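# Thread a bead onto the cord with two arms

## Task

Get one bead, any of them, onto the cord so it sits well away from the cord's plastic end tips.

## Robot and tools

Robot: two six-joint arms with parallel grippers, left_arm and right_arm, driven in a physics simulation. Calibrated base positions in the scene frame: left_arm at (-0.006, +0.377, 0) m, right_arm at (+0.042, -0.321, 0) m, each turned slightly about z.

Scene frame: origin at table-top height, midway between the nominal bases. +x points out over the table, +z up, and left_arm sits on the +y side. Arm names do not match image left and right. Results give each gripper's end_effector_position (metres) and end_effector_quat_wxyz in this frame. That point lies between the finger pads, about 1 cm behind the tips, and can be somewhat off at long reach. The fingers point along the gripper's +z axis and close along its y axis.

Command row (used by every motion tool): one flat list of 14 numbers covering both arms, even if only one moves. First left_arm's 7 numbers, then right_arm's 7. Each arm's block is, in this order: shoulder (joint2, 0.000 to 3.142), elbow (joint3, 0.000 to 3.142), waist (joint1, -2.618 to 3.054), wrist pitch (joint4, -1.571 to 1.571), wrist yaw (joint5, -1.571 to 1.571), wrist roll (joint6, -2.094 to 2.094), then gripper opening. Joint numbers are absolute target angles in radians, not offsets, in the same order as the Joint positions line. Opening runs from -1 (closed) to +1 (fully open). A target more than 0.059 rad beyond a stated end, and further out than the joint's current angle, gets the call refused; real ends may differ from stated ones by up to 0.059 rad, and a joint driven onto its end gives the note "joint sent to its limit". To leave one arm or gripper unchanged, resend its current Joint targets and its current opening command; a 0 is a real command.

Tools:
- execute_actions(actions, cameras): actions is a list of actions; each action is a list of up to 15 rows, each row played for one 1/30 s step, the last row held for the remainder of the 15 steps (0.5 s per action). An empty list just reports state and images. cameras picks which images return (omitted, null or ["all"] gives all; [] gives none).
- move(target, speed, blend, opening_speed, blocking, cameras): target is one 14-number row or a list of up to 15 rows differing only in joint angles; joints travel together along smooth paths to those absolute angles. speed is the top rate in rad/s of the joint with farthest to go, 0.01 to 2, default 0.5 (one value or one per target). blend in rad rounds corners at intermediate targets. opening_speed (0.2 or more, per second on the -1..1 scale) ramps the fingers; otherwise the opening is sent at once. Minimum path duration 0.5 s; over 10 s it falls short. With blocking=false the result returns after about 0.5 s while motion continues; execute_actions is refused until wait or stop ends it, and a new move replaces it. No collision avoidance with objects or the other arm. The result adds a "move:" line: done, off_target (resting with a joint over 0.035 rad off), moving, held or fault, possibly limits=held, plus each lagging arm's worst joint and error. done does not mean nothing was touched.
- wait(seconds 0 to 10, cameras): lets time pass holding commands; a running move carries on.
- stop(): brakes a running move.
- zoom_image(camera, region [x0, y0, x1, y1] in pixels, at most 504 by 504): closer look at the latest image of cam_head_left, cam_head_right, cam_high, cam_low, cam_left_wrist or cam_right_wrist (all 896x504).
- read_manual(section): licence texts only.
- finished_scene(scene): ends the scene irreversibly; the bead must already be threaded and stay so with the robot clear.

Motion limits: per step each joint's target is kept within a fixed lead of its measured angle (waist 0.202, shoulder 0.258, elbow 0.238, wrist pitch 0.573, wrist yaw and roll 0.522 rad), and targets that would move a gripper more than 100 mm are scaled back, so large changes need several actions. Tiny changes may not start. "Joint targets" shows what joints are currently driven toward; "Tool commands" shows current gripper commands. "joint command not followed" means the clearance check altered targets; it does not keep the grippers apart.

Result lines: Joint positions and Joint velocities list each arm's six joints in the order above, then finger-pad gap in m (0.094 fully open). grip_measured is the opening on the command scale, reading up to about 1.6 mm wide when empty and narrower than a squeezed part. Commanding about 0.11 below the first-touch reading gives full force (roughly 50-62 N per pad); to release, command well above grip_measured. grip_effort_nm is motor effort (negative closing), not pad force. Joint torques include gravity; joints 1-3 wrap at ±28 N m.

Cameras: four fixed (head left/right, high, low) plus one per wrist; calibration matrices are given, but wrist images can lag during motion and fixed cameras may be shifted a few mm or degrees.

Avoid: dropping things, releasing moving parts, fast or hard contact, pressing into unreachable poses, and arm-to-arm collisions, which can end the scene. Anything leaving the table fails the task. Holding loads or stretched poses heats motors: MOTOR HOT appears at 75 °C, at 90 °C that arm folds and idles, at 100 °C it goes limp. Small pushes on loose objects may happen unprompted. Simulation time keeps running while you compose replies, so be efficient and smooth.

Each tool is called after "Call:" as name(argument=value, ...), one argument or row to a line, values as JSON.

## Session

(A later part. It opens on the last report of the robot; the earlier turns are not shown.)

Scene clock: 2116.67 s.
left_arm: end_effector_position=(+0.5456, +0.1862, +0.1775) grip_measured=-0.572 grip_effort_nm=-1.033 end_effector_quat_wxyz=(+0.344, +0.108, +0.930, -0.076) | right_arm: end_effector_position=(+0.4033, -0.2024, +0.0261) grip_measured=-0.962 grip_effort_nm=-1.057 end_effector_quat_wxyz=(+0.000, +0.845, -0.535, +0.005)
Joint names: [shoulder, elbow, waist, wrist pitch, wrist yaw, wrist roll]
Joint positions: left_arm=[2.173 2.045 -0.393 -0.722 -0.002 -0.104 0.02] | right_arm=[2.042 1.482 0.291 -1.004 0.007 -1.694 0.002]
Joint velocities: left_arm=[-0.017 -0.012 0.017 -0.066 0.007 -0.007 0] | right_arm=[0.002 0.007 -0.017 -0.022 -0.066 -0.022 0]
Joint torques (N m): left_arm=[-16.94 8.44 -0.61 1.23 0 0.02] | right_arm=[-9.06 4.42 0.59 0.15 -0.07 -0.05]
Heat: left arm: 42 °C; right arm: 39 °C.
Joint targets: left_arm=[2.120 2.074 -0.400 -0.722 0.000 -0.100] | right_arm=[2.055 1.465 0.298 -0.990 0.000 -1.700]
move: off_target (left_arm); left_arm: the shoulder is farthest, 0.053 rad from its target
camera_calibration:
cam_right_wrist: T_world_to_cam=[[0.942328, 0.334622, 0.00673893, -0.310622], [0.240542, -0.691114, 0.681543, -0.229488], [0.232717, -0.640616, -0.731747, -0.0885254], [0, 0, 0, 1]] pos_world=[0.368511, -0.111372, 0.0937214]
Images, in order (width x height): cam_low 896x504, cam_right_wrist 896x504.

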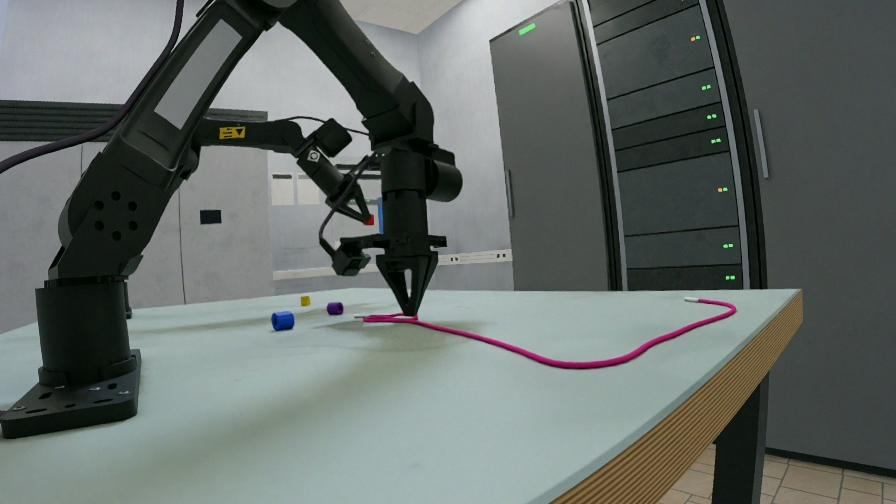

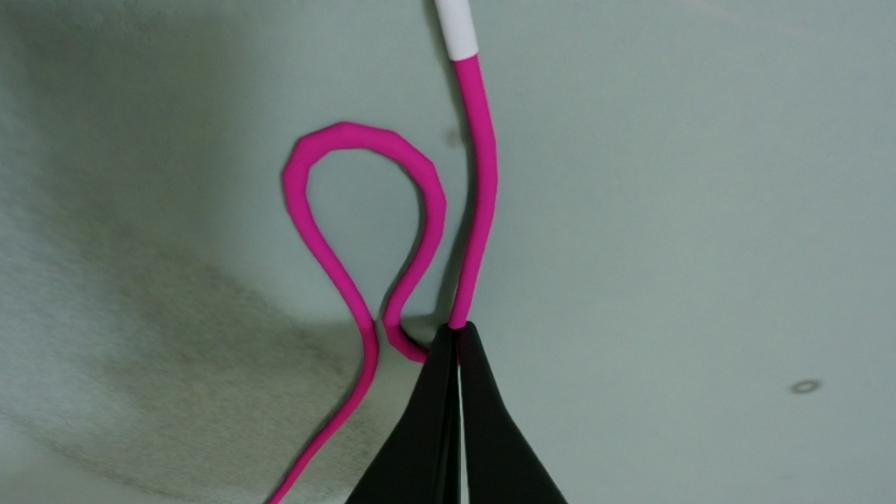

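Call:
move(
  target=[2.12,2.0736,-0.40,-0.722,0,-0.1,-0.66,2.055,1.465,0.298,-0.99,0,-1.7,-0.6],
  cameras=[],
)

Call:
move(
  target=[
    [2.12,2.0736,-0.40,-0.722,0,-0.1,-0.66,1.96,1.60,0.30,-1.21,0,-1.7,-0.6],
    [2.12,2.0736,-0.40,-0.722,0,-0.1,-0.66,1.94,1.58,0.30,-1.21,0,1.40,-0.6],
  ],
  speed=1.0,
  cameras=["cam_right_wrist","cam_low"],
)

Scene clock: 2124.10 s.
left_arm: end_effector_position=(+0.5456, +0.1862, +0.1775) grip_measured=-0.572 grip_effort_nm=-1.023 end_effector_quat_wxyz=(+0.344, +0.108, +0.930, -0.076) | right_arm: end_effector_position=(+0.4036, -0.2023, +0.0261) grip_measured=-0.603 grip_effort_nm=0.134 end_effector_quat_wxyz=(-0.001, +0.845, -0.535, +0.005)
Joint names: [shoulder, elbow, waist, wrist pitch, wrist yaw, wrist roll]
Joint positions: left_arm=[2.173 2.045 -0.393 -0.722 -0.002 -0.104 0.02] | right_arm=[2.042 1.482 0.291 -1.003 0.007 -1.695 0.019]
Joint velocities: left_arm=[0.007 -0.002 -0.007 0.051 -0.022 -0.095 -0.001] | right_arm=[0.017 0.007 -0.002 0.007 0.007 -0.051 0]
Joint torques (N m): left_arm=[-16.95 8.44 -0.59 1.22 0.01 0.02] | right_arm=[-9.13 4.51 0.61 0.15 -0.08 -0.04]
Heat: left arm: 43 °C; right arm: 38 °C.
Joint targets: left_arm=[2.120 2.074 -0.400 -0.722 0.000 -0.100] | right_arm=[2.055 1.465 0.298 -0.990 0.000 -1.700]
move: off_target (left_arm); left_arm: the shoulder is farthest, 0.053 rad from its target
No camera images: "cameras" was empty.

Scene clock: 2128.57 s.
left_arm: end_effector_position=(+0.5456, +0.1862, +0.1775) grip_measured=-0.572 grip_effort_nm=-1.033 end_effector_quat_wxyz=(+0.344, +0.108, +0.930, -0.076) | right_arm: end_effector_position=(+0.3880, -0.2061, +0.0683) grip_measured=-0.603 grip_effort_nm=0.129 end_effector_quat_wxyz=(-0.013, +0.512, +0.859, -0.015)
Joint names: [shoulder, elbow, waist, wrist pitch, wrist yaw, wrist roll]
Joint positions: left_arm=[2.173 2.045 -0.393 -0.722 -0.002 -0.104 0.02] | right_arm=[1.986 1.572 0.291 -1.196 0 1.394 0.019]
Joint velocities: left_arm=[-0.012 -0.022 0.022 -0.007 -0.022 -0.037 0] | right_arm=[-0.022 0.002 0.027 0.007 -0.037 -0.007 0]
Joint torques (N m): left_arm=[-16.95 8.43 -0.61 1.22 0.01 0.03] | right_arm=[-13.45 6.46 0.72 -0.21 -0.02 0.08]
Heat: left arm: 43 °C; right arm: 38 °C.
Joint targets: left_arm=[2.120 2.074 -0.400 -0.722 0.000 -0.100] | right_arm=[1.940 1.580 0.300 -1.210 0.000 1.400]
move: off_target (left_arm, right_arm); left_arm: the shoulder is farthest, 0.053 rad from its target; right_arm: the shoulder is farthest, 0.046 rad from its target
camera_calibration:
cam_right_wrist: T_world_to_cam=[[-0.922221, -0.384701, 0.0389001, 0.277776], [-0.258416, 0.688053, 0.678088, 0.220861], [-0.287627, 0.615295, -0.73395, 0.404405], [0, 0, 0, 1]] pos_world=[0.429563, -0.293932, 0.136245]
Images, in order (width x height): cam_low 896x504, cam_right_wrist 896x504.

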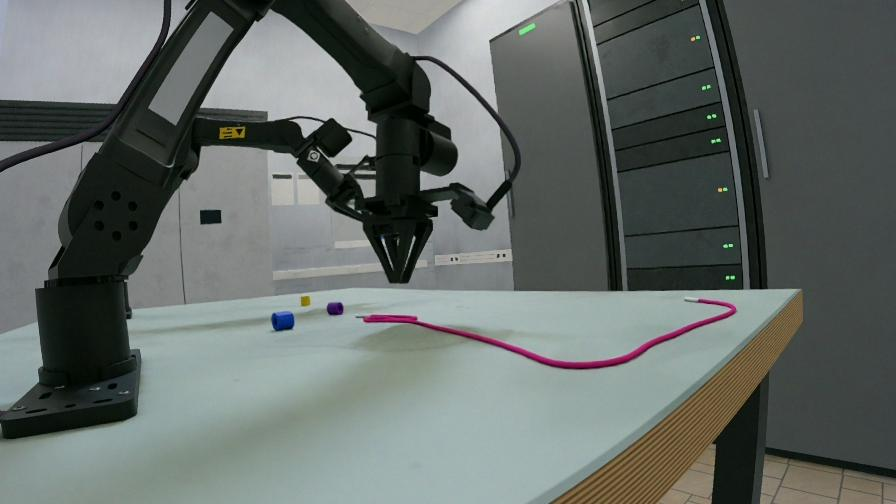

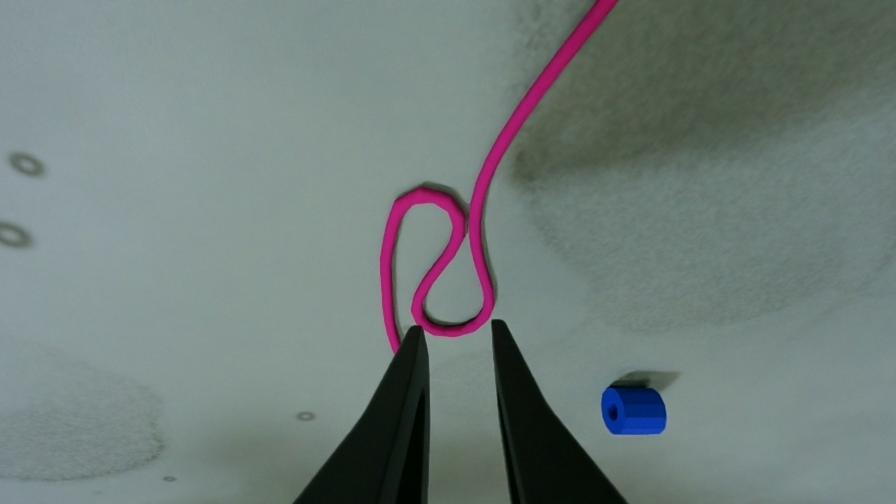

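Call:
move(
  target=[
    [2.12,2.0736,-0.40,-0.722,0,-0.1,-0.66,2.02,1.60,0.325,-1.15,0,1.70,-0.7],
    [2.12,2.0736,-0.40,-0.722,0,-0.1,-0.66,2.088,1.488,0.325,-0.98,0,1.70,-0.7],
  ],
  speed=0.4,
  cameras=["cam_right_wrist","cam_low"],
)

Call:
zoom_image(
  camera="cam_low",
  region=[280, 230, 480, 370],
)

Scene clock: 2144.90 s.
left_arm: end_effector_position=(+0.5456, +0.1862, +0.1775) grip_measured=-0.572 grip_effort_nm=-1.028 end_effector_quat_wxyz=(+0.344, +0.108, +0.930, -0.076) | right_arm: end_effector_position=(+0.4035, -0.1901, +0.0224) grip_measured=-0.697 grip_effort_nm=-0.173 end_effector_quat_wxyz=(-0.002, +0.625, +0.781, +0.000)
Joint names: [shoulder, elbow, waist, wrist pitch, wrist yaw, wrist roll]
Joint positions: left_arm=[2.173 2.045 -0.393 -0.722 -0.002 -0.104 0.02] | right_arm=[2.07 1.508 0.317 -1.012 -0.002 1.695 0.014]
Joint velocities: left_arm=[0.007 -0.012 0.007 0.066 -0.066 0.037 0] | right_arm=[-0.007 0.002 -0.002 -0.022 -0.066 -0.037 0]
Joint torques (N m): left_arm=[-16.94 8.44 -0.59 1.22 0 0.02] | right_arm=[-8.92 4.21 0.7 0.33 0.01 0.08]
Heat: left arm: 43 °C; right arm: 38 °C.
Joint targets: left_arm=[2.120 2.074 -0.400 -0.722 0.000 -0.100] | right_arm=[2.088 1.488 0.325 -0.980 0.000 1.700]
move: off_target (left_arm); left_arm: the shoulder is farthest, 0.053 rad from its target
camera_calibration:
cam_right_wrist: T_world_to_cam=[[-0.992839, -0.11943, 0.00253988, 0.379751], [-0.0861093, 0.730251, 0.677731, 0.183559], [-0.0827963, 0.672659, -0.735306, 0.293677], [0, 0, 0, 1]] pos_world=[0.417154, -0.286235, 0.0905747]
Images, in order (width x height): cam_low 896x504, cam_right_wrist 896x504.

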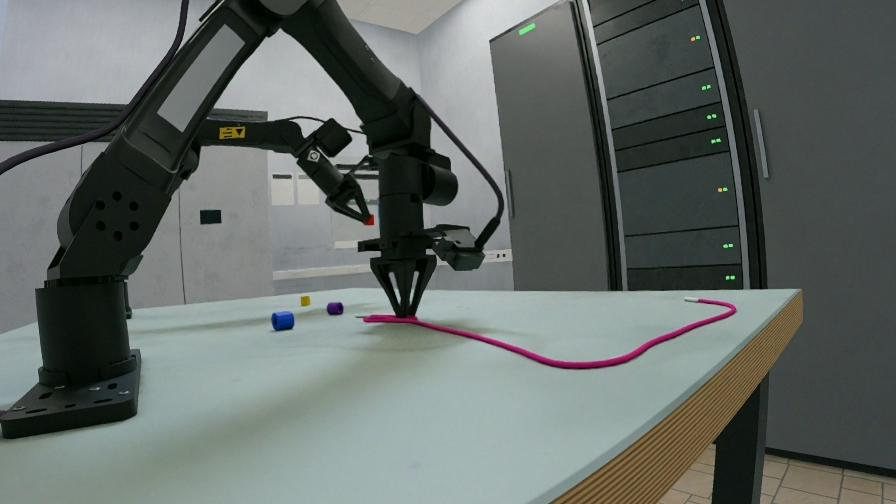

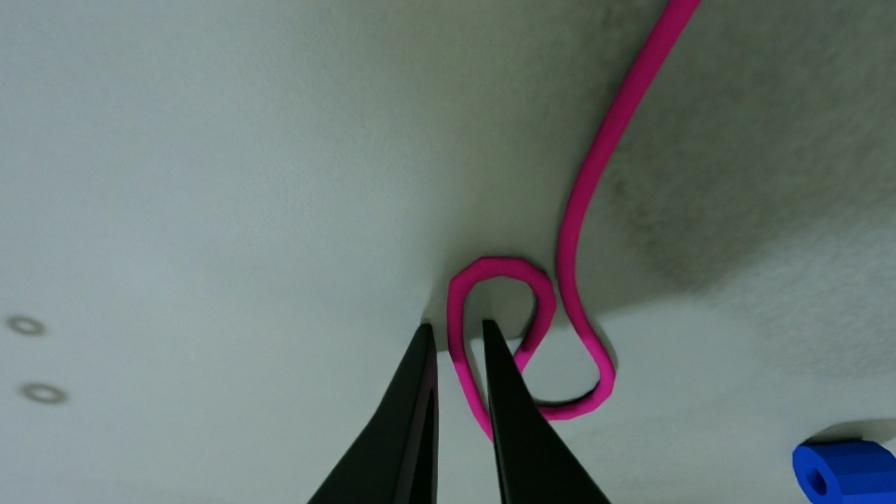

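Scaled by 2.520 from the camera's 896x504 image, which has a finer 1280x720 frame.

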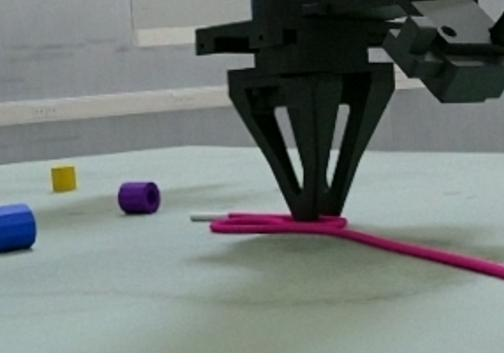

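Call:
move(
  target=[2.12,2.0736,-0.40,-0.722,0,-0.1,-0.66,2.09,1.488,0.325,-0.98,0,1.62,-1],
  cameras=[],
)

Call:
move(
  target=[2.12,2.0736,-0.40,-0.722,0,-0.1,-0.66,1.93,1.78,0.325,-1.43,0,1.62,-1],
  cameras=["cam_right_wrist","cam_low"],
)

Call:
zoom_image(
  camera="cam_low",
  region=[280, 180, 480, 320],
)

Scene clock: 2152.90 s.
left_arm: end_effector_position=(+0.5456, +0.1862, +0.1775) grip_measured=-0.572 grip_effort_nm=-1.033 end_effector_quat_wxyz=(+0.344, +0.108, +0.930, -0.076) | right_arm: end_effector_position=(+0.4059, -0.1892, +0.0224) grip_measured=-0.958 grip_effort_nm=-1.057 end_effector_quat_wxyz=(+0.001, +0.598, +0.802, +0.004)
Joint names: [shoulder, elbow, waist, wrist pitch, wrist yaw, wrist roll]
Joint positions: left_arm=[2.173 2.045 -0.393 -0.722 -0.002 -0.104 0.02] | right_arm=[2.07 1.508 0.317 -1.001 -0.003 1.625 0.002]
Joint velocities: left_arm=[0.007 -0.007 -0.022 0.007 -0.066 -0.051 -0.001] | right_arm=[-0.002 0.007 -0.007 0.051 0.051 0.022 0]
Joint torques (N m): left_arm=[-16.94 8.44 -0.61 1.22 0 0.03] | right_arm=[-8.79 4.25 0.69 0.25 0 -0.02]
Heat: left arm: 43 °C; right arm: 37 °C.
Joint targets: left_arm=[2.120 2.074 -0.400 -0.722 0.000 -0.100] | right_arm=[2.090 1.488 0.325 -0.980 0.000 1.620]
move: off_target (left_arm); left_arm: the shoulder is farthest, 0.053 rad from its target
No camera images: "cameras" was empty.

Scene clock: 2154.53 s.
left_arm: end_effector_position=(+0.5456, +0.1862, +0.1775) grip_measured=-0.572 grip_effort_nm=-1.028 end_effector_quat_wxyz=(+0.344, +0.108, +0.930, -0.076) | right_arm: end_effector_position=(+0.3813, -0.1980, +0.1224) grip_measured=-0.958 grip_effort_nm=-1.053 end_effector_quat_wxyz=(-0.013, +0.597, +0.802, -0.017)
Joint names: [shoulder, elbow, waist, wrist pitch, wrist yaw, wrist roll]
Joint positions: left_arm=[2.173 2.045 -0.393 -0.722 -0.002 -0.104 0.02] | right_arm=[1.959 1.749 0.317 -1.403 -0.003 1.624 0.002]
Joint velocities: left_arm=[0.007 -0.002 -0.017 0.051 -0.007 -0.022 0] | right_arm=[0.002 -0.017 -0.022 0.007 0.007 -0.022 0]
Joint torques (N m): left_arm=[-16.96 8.44 -0.59 1.22 0 0.02] | right_arm=[-11.92 8.34 0.68 -0.32 0.02 -0.03]
Heat: left arm: 43 °C; right arm: 38 °C.
Joint targets: left_arm=[2.120 2.074 -0.400 -0.722 0.000 -0.100] | right_arm=[1.930 1.780 0.325 -1.430 0.000 1.620]
move: off_target (left_arm); left_arm: the shoulder is farthest, 0.053 rad from its target
camera_calibration:
cam_right_wrist: T_world_to_cam=[[-0.981108, -0.188842, 0.0420201, 0.333475], [-0.111901, 0.731123, 0.673007, 0.130224], [-0.157814, 0.65559, -0.738442, 0.396277], [0, 0, 0, 1]] pos_world=[0.404285, -0.292031, 0.190973]
Images, in order (width x height): cam_low 896x504, cam_right_wrist 896x504.

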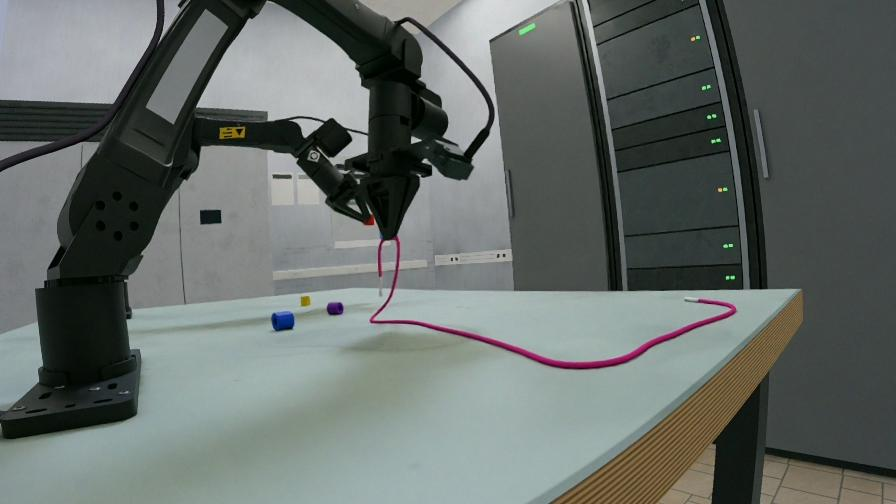

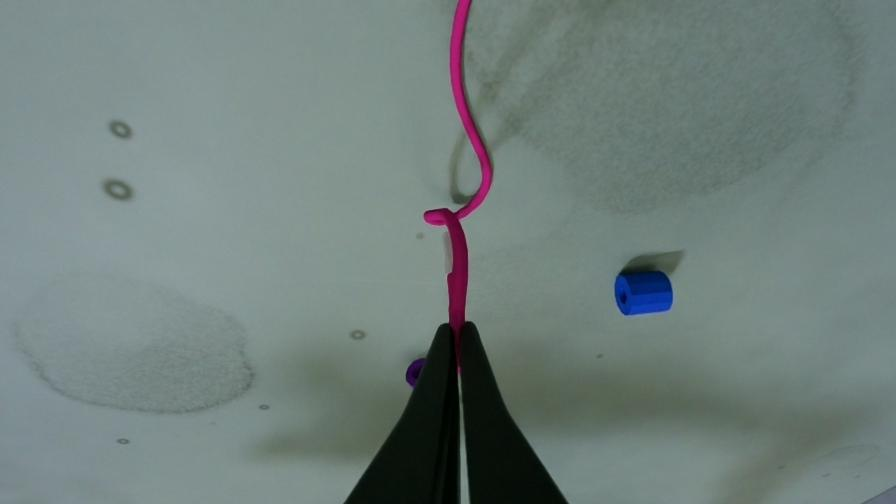

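Scaled by 2.520 from the camera's 896x504 image, which has a finer 1280x720 frame.

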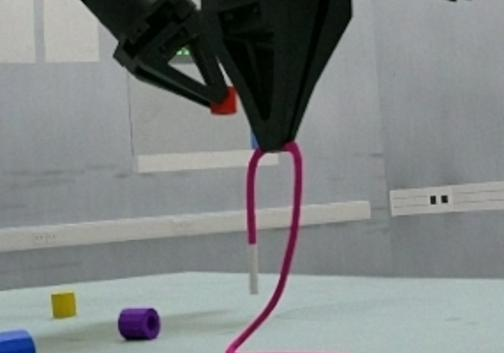

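Call:
move(
  target=[
    [2.21,1.797,-0.63,-0.368,0,-0.6,-0.66,1.80,1.40,0.5,-0.5,0,0.9,-1],
    [2.21,1.797,-0.63,-0.368,0,-0.6,-0.66,1.68,1.09,0.691,0.374,0,0.4,-1],
  ],
  speed=0.5,
)

Call:
zoom_image(
  camera="cam_low",
  region=[240, 130, 540, 330],
)

Call:
zoom_image(
  camera="cam_head_right",
  region=[340, 140, 540, 280],
)

Scene clock: 2189.83 s.
left_arm: end_effector_position=(+0.4993, +0.0551, +0.1211) grip_measured=-0.572 grip_effort_nm=-1.028 end_effector_quat_wxyz=(+0.322, -0.013, +0.922, -0.212) | right_arm: end_effector_position=(+0.4451, +0.0296, +0.2235) grip_measured=-0.958 grip_effort_nm=-1.053 end_effector_quat_wxyz=(+0.514, -0.121, +0.785, +0.325)
Joint names: [shoulder, elbow, waist, wrist pitch, wrist yaw, wrist roll]
Joint positions: left_arm=[2.191 1.8 -0.626 -0.387 -0.001 -0.598 0.02] | right_arm=[1.722 1.112 0.686 0.346 -0.003 0.41 0.002]
Joint velocities: left_arm=[0.017 -0.002 -0.017 -0.051 0.11 0.007 -0.001] | right_arm=[-0.017 -0.012 -0.007 -0.007 -0.037 -0.095 0.001]
Joint torques (N m): left_arm=[-10.84 6.09 -0.32 1.46 0 -0.03] | right_arm=[-11.99 5.6 0.46 2.05 0.02 -0.09]
Heat: left arm: 43 °C; right arm: 40 °C.
Joint targets: left_arm=[2.210 1.797 -0.630 -0.368 0.000 -0.600] | right_arm=[1.680 1.090 0.691 0.374 0.000 0.400]
move: off_target (right_arm); right_arm: the shoulder is farthest, 0.042 rad from its target
camera_calibration:
cam_left_wrist: T_world_to_cam=[[-0.214704, -0.921925, 0.322424, 0.123387], [-0.973469, 0.228744, 0.00582012, 0.498615], [-0.0791182, -0.31262, -0.946578, 0.284538], [0, 0, 0, 1]] pos_world=[0.53439, 0.0886505, 0.226652]
cam_right_wrist: T_world_to_cam=[[0.476039, -0.741793, -0.472366, -0.0824414], [-0.855693, -0.266765, -0.443426, 0.512984], [0.202919, 0.615288, -0.761738, 0.17759], [0, 0, 0, 1]] pos_world=[0.442165, -0.0335775, 0.323804]

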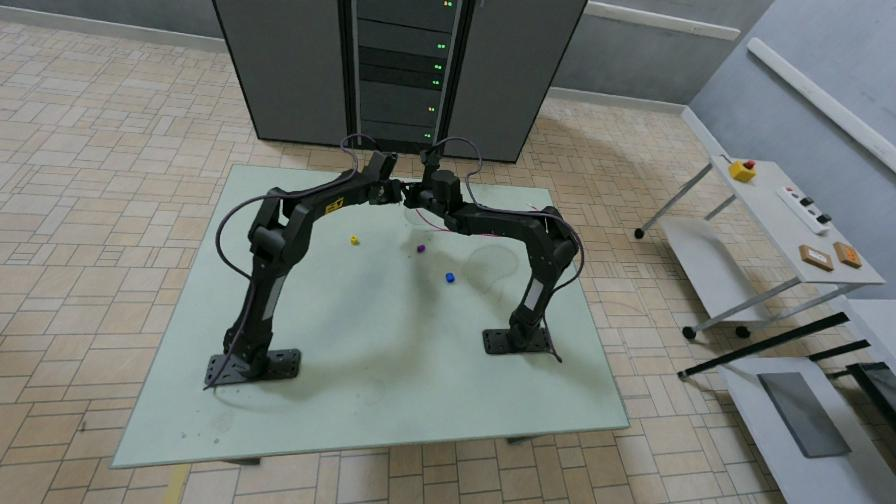

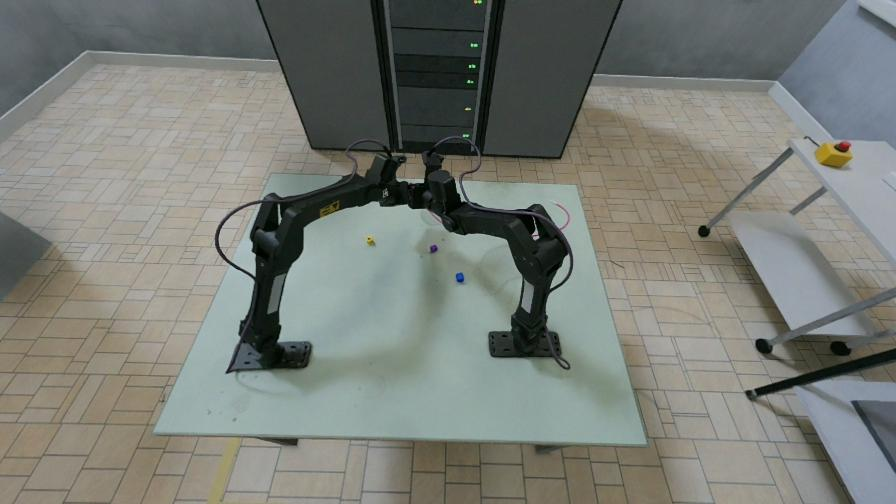

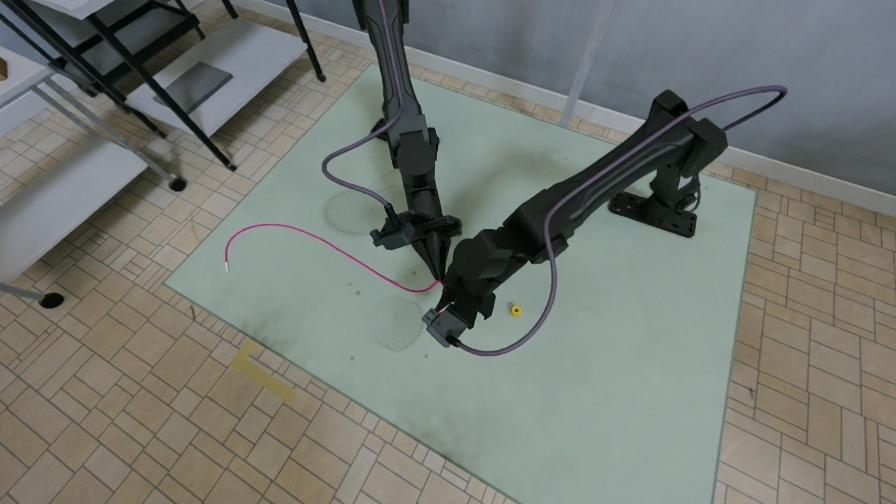

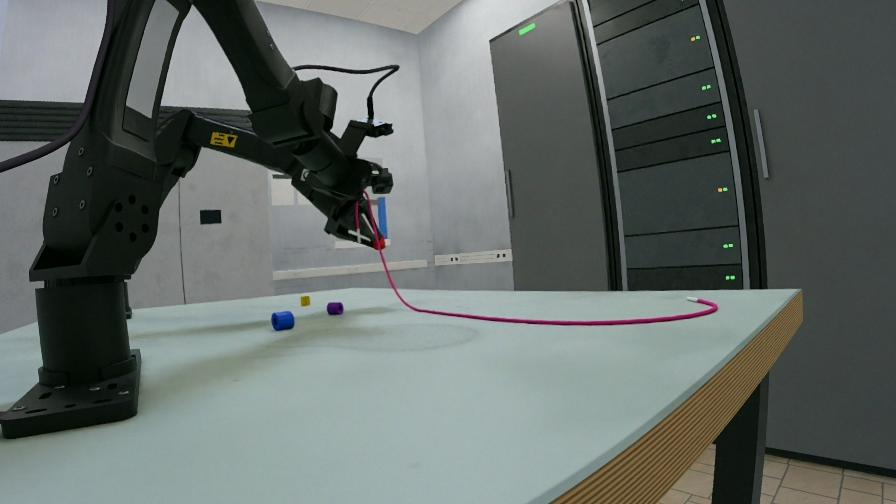

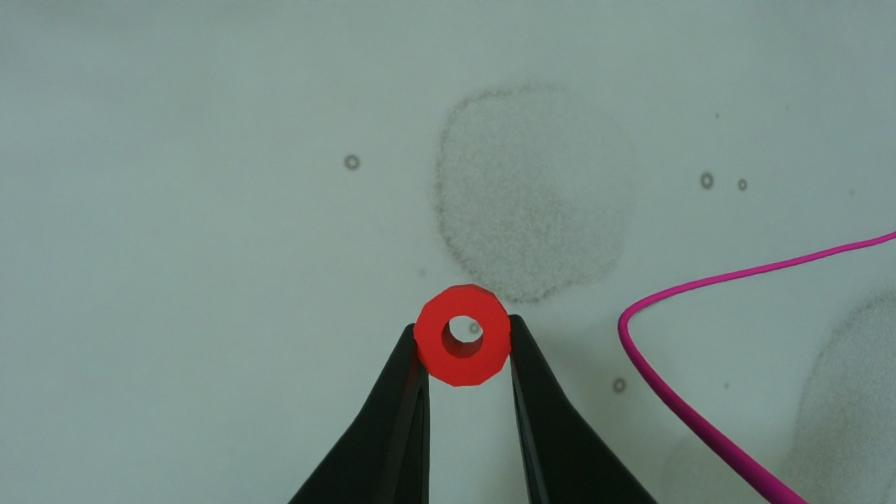

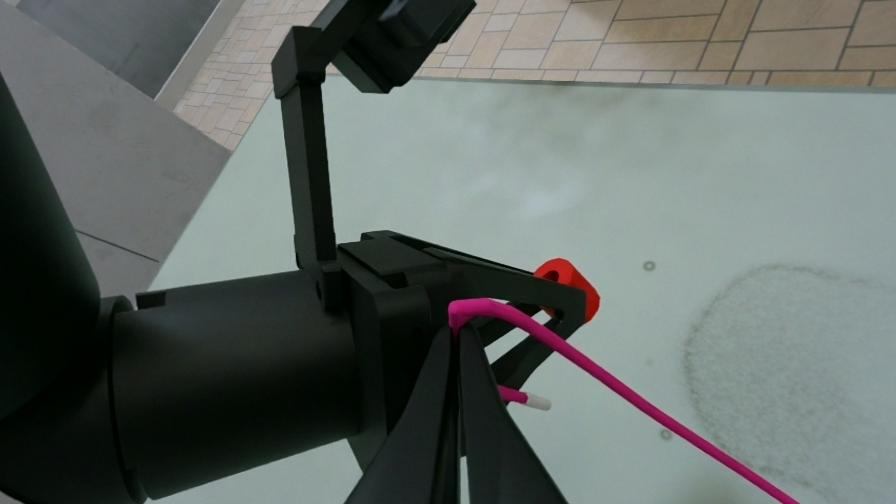

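Scaled by 1.680 from the camera's 896x504 image, which has a finer 1280x720 frame.

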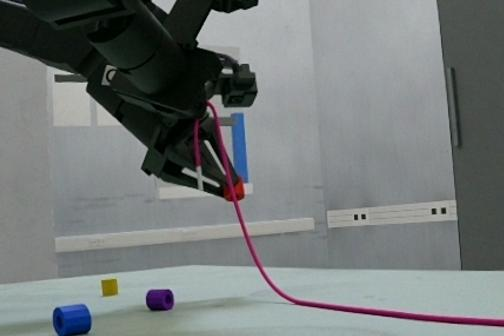

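Scaled by 2.520 from the camera's 896x504 image, which has a finer 1280x720 frame.

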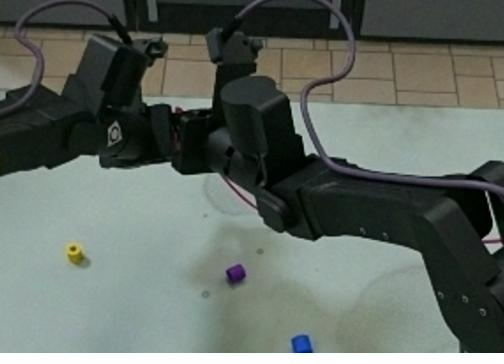

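Call:
move(
  target=[
    [2.21,1.797,-0.63,-0.368,0,-0.6,-0.66,1.66,1.25,0.66,0.27,0,0.4,-1],
    [2.21,1.797,-0.63,-0.368,0,-0.6,-0.66,1.78,1.35,0.66,0.175,0,0.4,-1],
  ],
  speed=0.4,
  cameras=["cam_left_wrist","cam_right_wrist","cam_low"],
)

Call:
zoom_image(
  camera="cam_low",
  region=[290, 130, 490, 270],
)

Scene clock: 2220.97 s.
left_arm: end_effector_position=(+0.4994, +0.0550, +0.1213) grip_measured=-0.572 grip_effort_nm=-1.028 end_effector_quat_wxyz=(+0.323, -0.014, +0.922, -0.213) | right_arm: end_effector_position=(+0.4697, +0.0356, +0.2548) grip_measured=-0.958 grip_effort_nm=-1.053 end_effector_quat_wxyz=(+0.514, -0.113, +0.789, +0.316)
Joint names: [shoulder, elbow, waist, wrist pitch, wrist yaw, wrist roll]
Joint positions: left_arm=[2.191 1.8 -0.626 -0.386 -0.001 -0.599 0.02] | right_arm=[1.769 1.309 0.666 0.186 -0.001 0.409 0.002]
Joint velocities: left_arm=[-0.012 -0.012 -0.007 -0.037 -0.081 0.022 0.001] | right_arm=[-0.017 -0.012 0.002 -0.037 -0.022 -0.066 0]
Joint torques (N m): left_arm=[-10.86 6.09 -0.34 1.45 0 -0.03] | right_arm=[-8.57 10.58 -0.51 1.66 0 -0.04]
Heat: left arm: 38 °C; right arm: 39 °C.
Joint targets: left_arm=[2.210 1.797 -0.630 -0.368 0.000 -0.600] | right_arm=[1.780 1.350 0.660 0.175 0.000 0.400]
move: off_target (right_arm); right_arm: the elbow is farthest, 0.041 rad from its target
camera_calibration:
cam_left_wrist: T_world_to_cam=[[-0.214428, -0.921692, 0.323271, 0.123005], [-0.973595, 0.228229, 0.00492075, 0.499003], [-0.0783152, -0.31368, -0.946294, 0.284332], [0, 0, 0, 1]] pos_world=[0.53447, 0.088675, 0.226842]
cam_right_wrist: T_world_to_cam=[[0.456651, -0.755561, -0.469678, -0.0659846], [-0.864389, -0.251912, -0.435169, 0.550986], [0.210479, 0.604705, -0.768134, 0.191189], [0, 0, 0, 1]] pos_world=[0.466157, -0.0266682, 0.355639]
Images, in order (width x height): cam_low 896x504, cam_left_wrist 896x504, cam_right_wrist 896x504.

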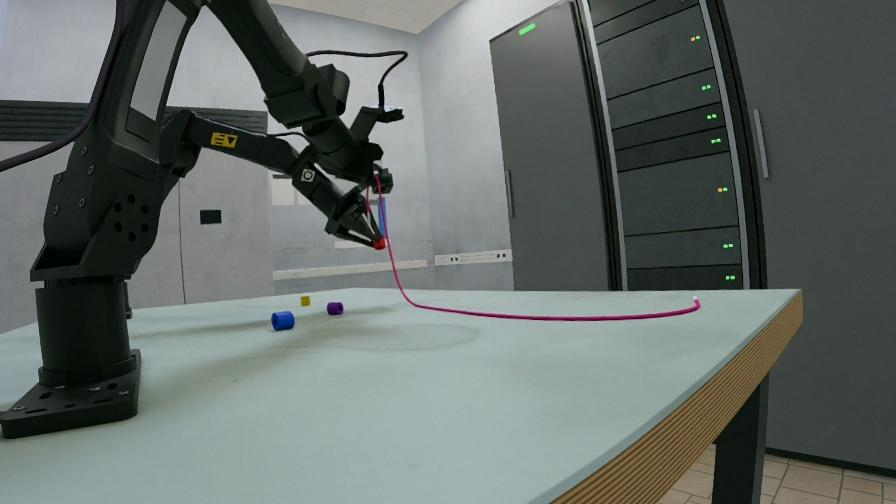

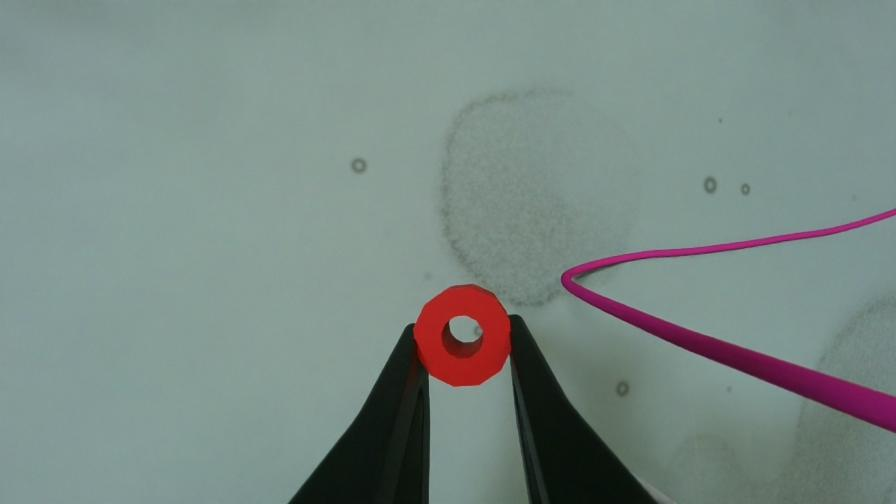

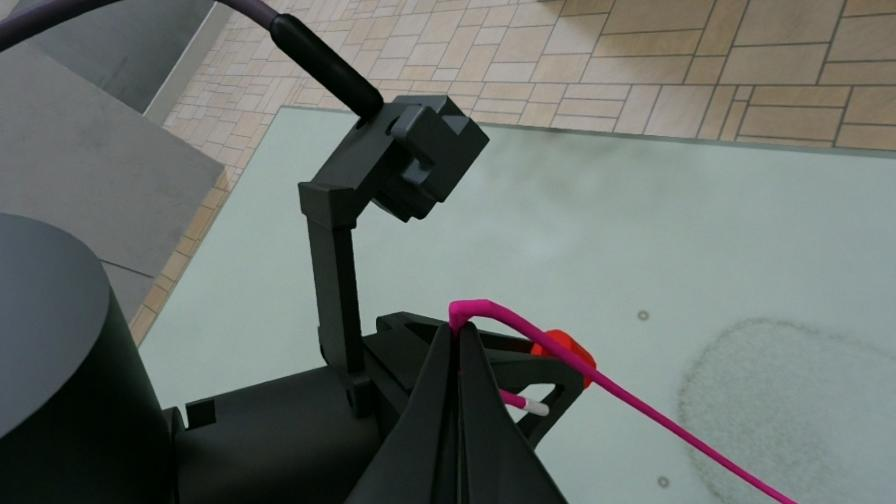

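Scaled by 2.520 from the camera's 896x504 image, which has a finer 1280x720 frame.

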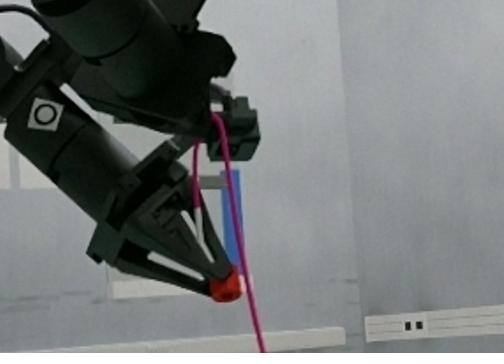

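Call:
move(
  target=[2.21,1.797,-0.63,-0.368,0,-0.78,-0.66,1.78,1.35,0.66,0.175,0,0.4,-1],
  speed=0.4,
  cameras=["cam_left_wrist","cam_right_wrist","cam_low"],
)

Call:
zoom_image(
  camera="cam_low",
  region=[290, 130, 490, 270],
)

Scene clock: 2242.73 s.
left_arm: end_effector_position=(+0.4994, +0.0550, +0.1213) grip_measured=-0.572 grip_effort_nm=-1.028 end_effector_quat_wxyz=(+0.302, -0.096, +0.917, -0.241) | right_arm: end_effector_position=(+0.4697, +0.0356, +0.2546) grip_measured=-0.958 grip_effort_nm=-1.053 end_effector_quat_wxyz=(+0.514, -0.113, +0.789, +0.316)
Joint names: [shoulder, elbow, waist, wrist pitch, wrist yaw, wrist roll]
Joint positions: left_arm=[2.191 1.8 -0.626 -0.386 -0.001 -0.778 0.02] | right_arm=[1.769 1.309 0.666 0.185 -0.001 0.409 0.002]
Joint velocities: left_arm=[-0.002 -0.012 -0.022 0.007 0.022 -0.081 0] | right_arm=[-0.022 -0.002 -0.017 -0.037 -0.051 -0.051 0.001]
Joint torques (N m): left_arm=[-10.85 6.09 -0.35 1.45 0 -0.08] | right_arm=[-8.62 10.62 -0.47 1.67 0.01 -0.08]
Heat: left arm: 37 °C; right arm: 39 °C.
Joint targets: left_arm=[2.210 1.797 -0.630 -0.368 0.000 -0.780] | right_arm=[1.780 1.350 0.660 0.175 0.000 0.400]
move: off_target (right_arm); right_arm: the elbow is farthest, 0.041 rad from its target
camera_calibration:
cam_left_wrist: T_world_to_cam=[[-0.0736663, -0.899055, 0.431594, 0.0383134], [-0.992704, 0.10753, 0.0545564, 0.509165], [-0.0954583, -0.424426, -0.900417, 0.293421], [0, 0, 0, 1]] pos_world=[0.536282, 0.104231, 0.219887]
cam_right_wrist: T_world_to_cam=[[0.456376, -0.75579, -0.469578, -0.0659651], [-0.864644, -0.252124, -0.434539, 0.550831], [0.210028, 0.60433, -0.768553, 0.191409], [0, 0, 0, 1]] pos_world=[0.466176, -0.0266521, 0.355489]
Images, in order (width x height): cam_low 896x504, cam_left_wrist 896x504, cam_right_wrist 896x504.

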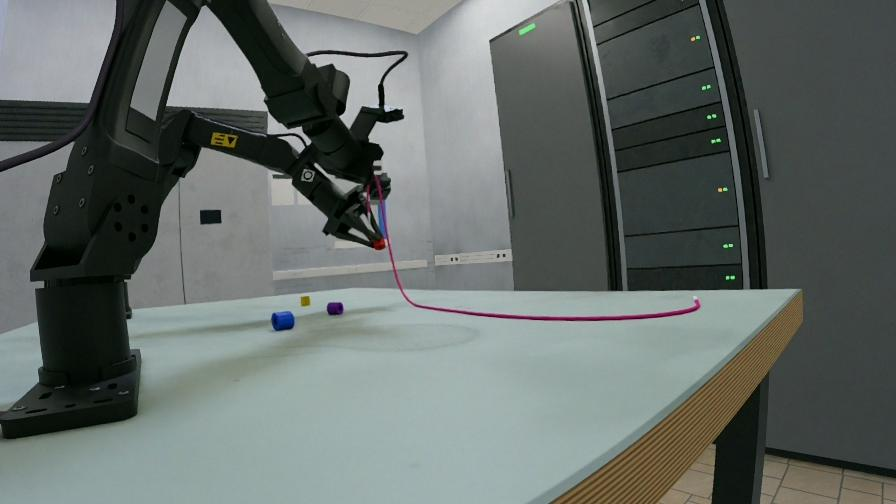

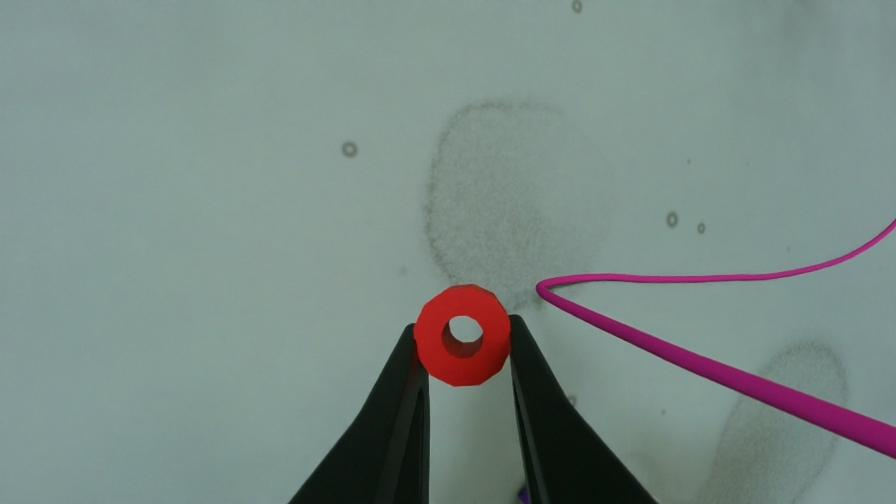

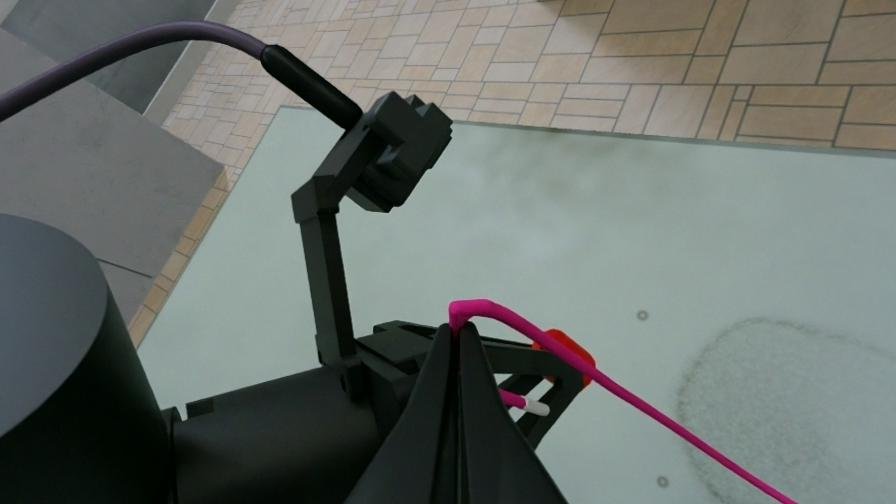

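Scaled by 2.520 from the camera's 896x504 image, which has a finer 1280x720 frame.

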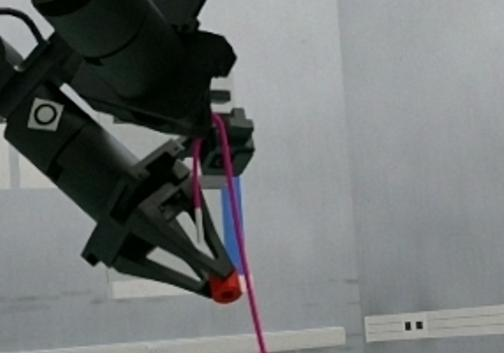

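Call:
move(
  target=[2.21,1.797,-0.63,-0.368,0,-0.78,-0.66,1.875,1.455,0.667,0.19,0,0.4,-1],
  speed=0.2,
  cameras=["cam_left_wrist","cam_right_wrist","cam_low"],
)

Call:
zoom_image(
  camera="cam_low",
  region=[290, 130, 490, 270],
)

Scene clock: 2258.83 s.
left_arm: end_effector_position=(+0.4994, +0.0550, +0.1213) grip_measured=-0.572 grip_effort_nm=-1.028 end_effector_quat_wxyz=(+0.302, -0.097, +0.917, -0.241) | right_arm: end_effector_position=(+0.4879, +0.0508, +0.2530) grip_measured=-0.958 grip_effort_nm=-1.053 end_effector_quat_wxyz=(+0.516, -0.113, +0.787, +0.318)
Joint names: [shoulder, elbow, waist, wrist pitch, wrist yaw, wrist roll]
Joint positions: left_arm=[2.191 1.8 -0.626 -0.386 -0.001 -0.779 0.02] | right_arm=[1.858 1.407 0.666 0.184 -0.001 0.409 0.002]
Joint velocities: left_arm=[-0.017 -0.012 0.007 0.037 0.007 0.051 0.001] | right_arm=[-0.007 -0.002 -0.007 -0.037 -0.037 -0.051 0]
Joint torques (N m): left_arm=[-10.86 6.09 -0.34 1.45 0 -0.02] | right_arm=[-8.94 11.25 0.14 1.83 -0.02 -0.06]
Heat: left arm: 37 °C; right arm: 39 °C.
Joint targets: left_arm=[2.210 1.797 -0.630 -0.368 0.000 -0.780] | right_arm=[1.875 1.455 0.667 0.190 0.000 0.400]
move: off_target (right_arm); right_arm: the elbow is farthest, 0.048 rad from its target
camera_calibration:
cam_left_wrist: T_world_to_cam=[[-0.0730591, -0.898896, 0.432028, 0.0379487], [-0.992745, 0.107024, 0.0547976, 0.509184], [-0.0954946, -0.42489, -0.900194, 0.293437], [0, 0, 0, 1]] pos_world=[0.536284, 0.104296, 0.219854]
cam_right_wrist: T_world_to_cam=[[0.459273, -0.753384, -0.470618, -0.0648416], [-0.861946, -0.249883, -0.441144, 0.570037], [0.214751, 0.608252, -0.764141, 0.173562], [0, 0, 0, 1]] pos_world=[0.483849, -0.011977, 0.353578]
Images, in order (width x height): cam_low 896x504, cam_left_wrist 896x504, cam_right_wrist 896x504.

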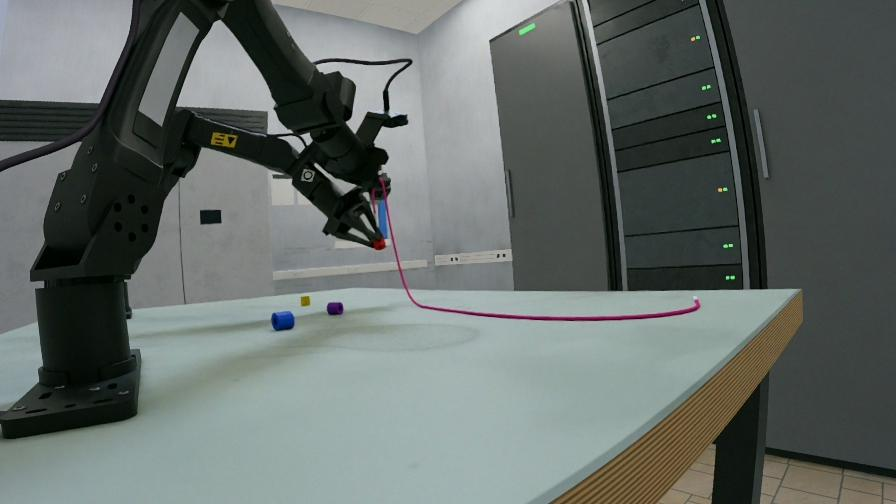

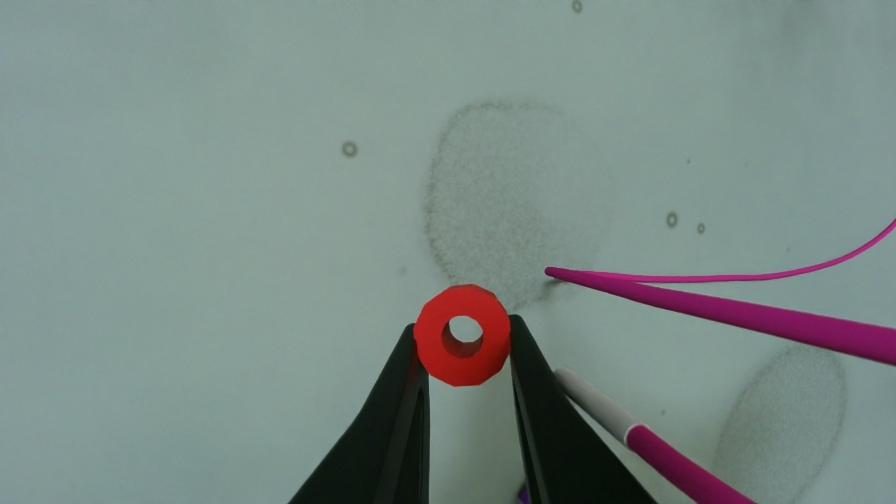

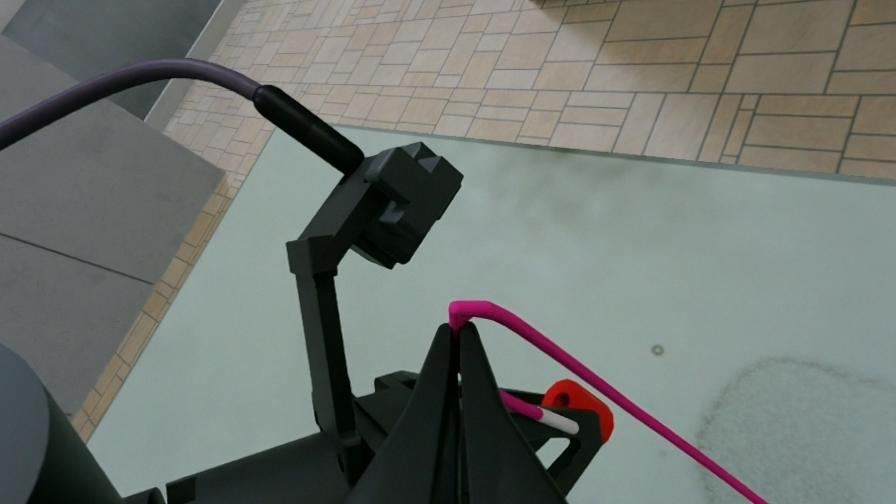

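Scaled by 2.520 from the camera's 896x504 image, which has a finer 1280x720 frame.

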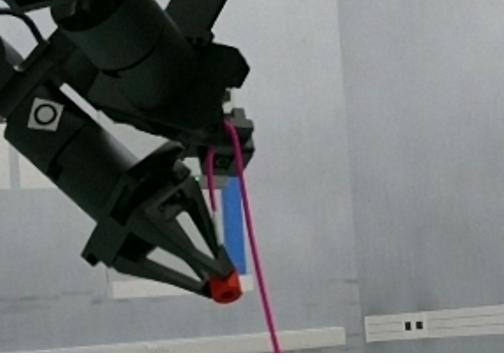

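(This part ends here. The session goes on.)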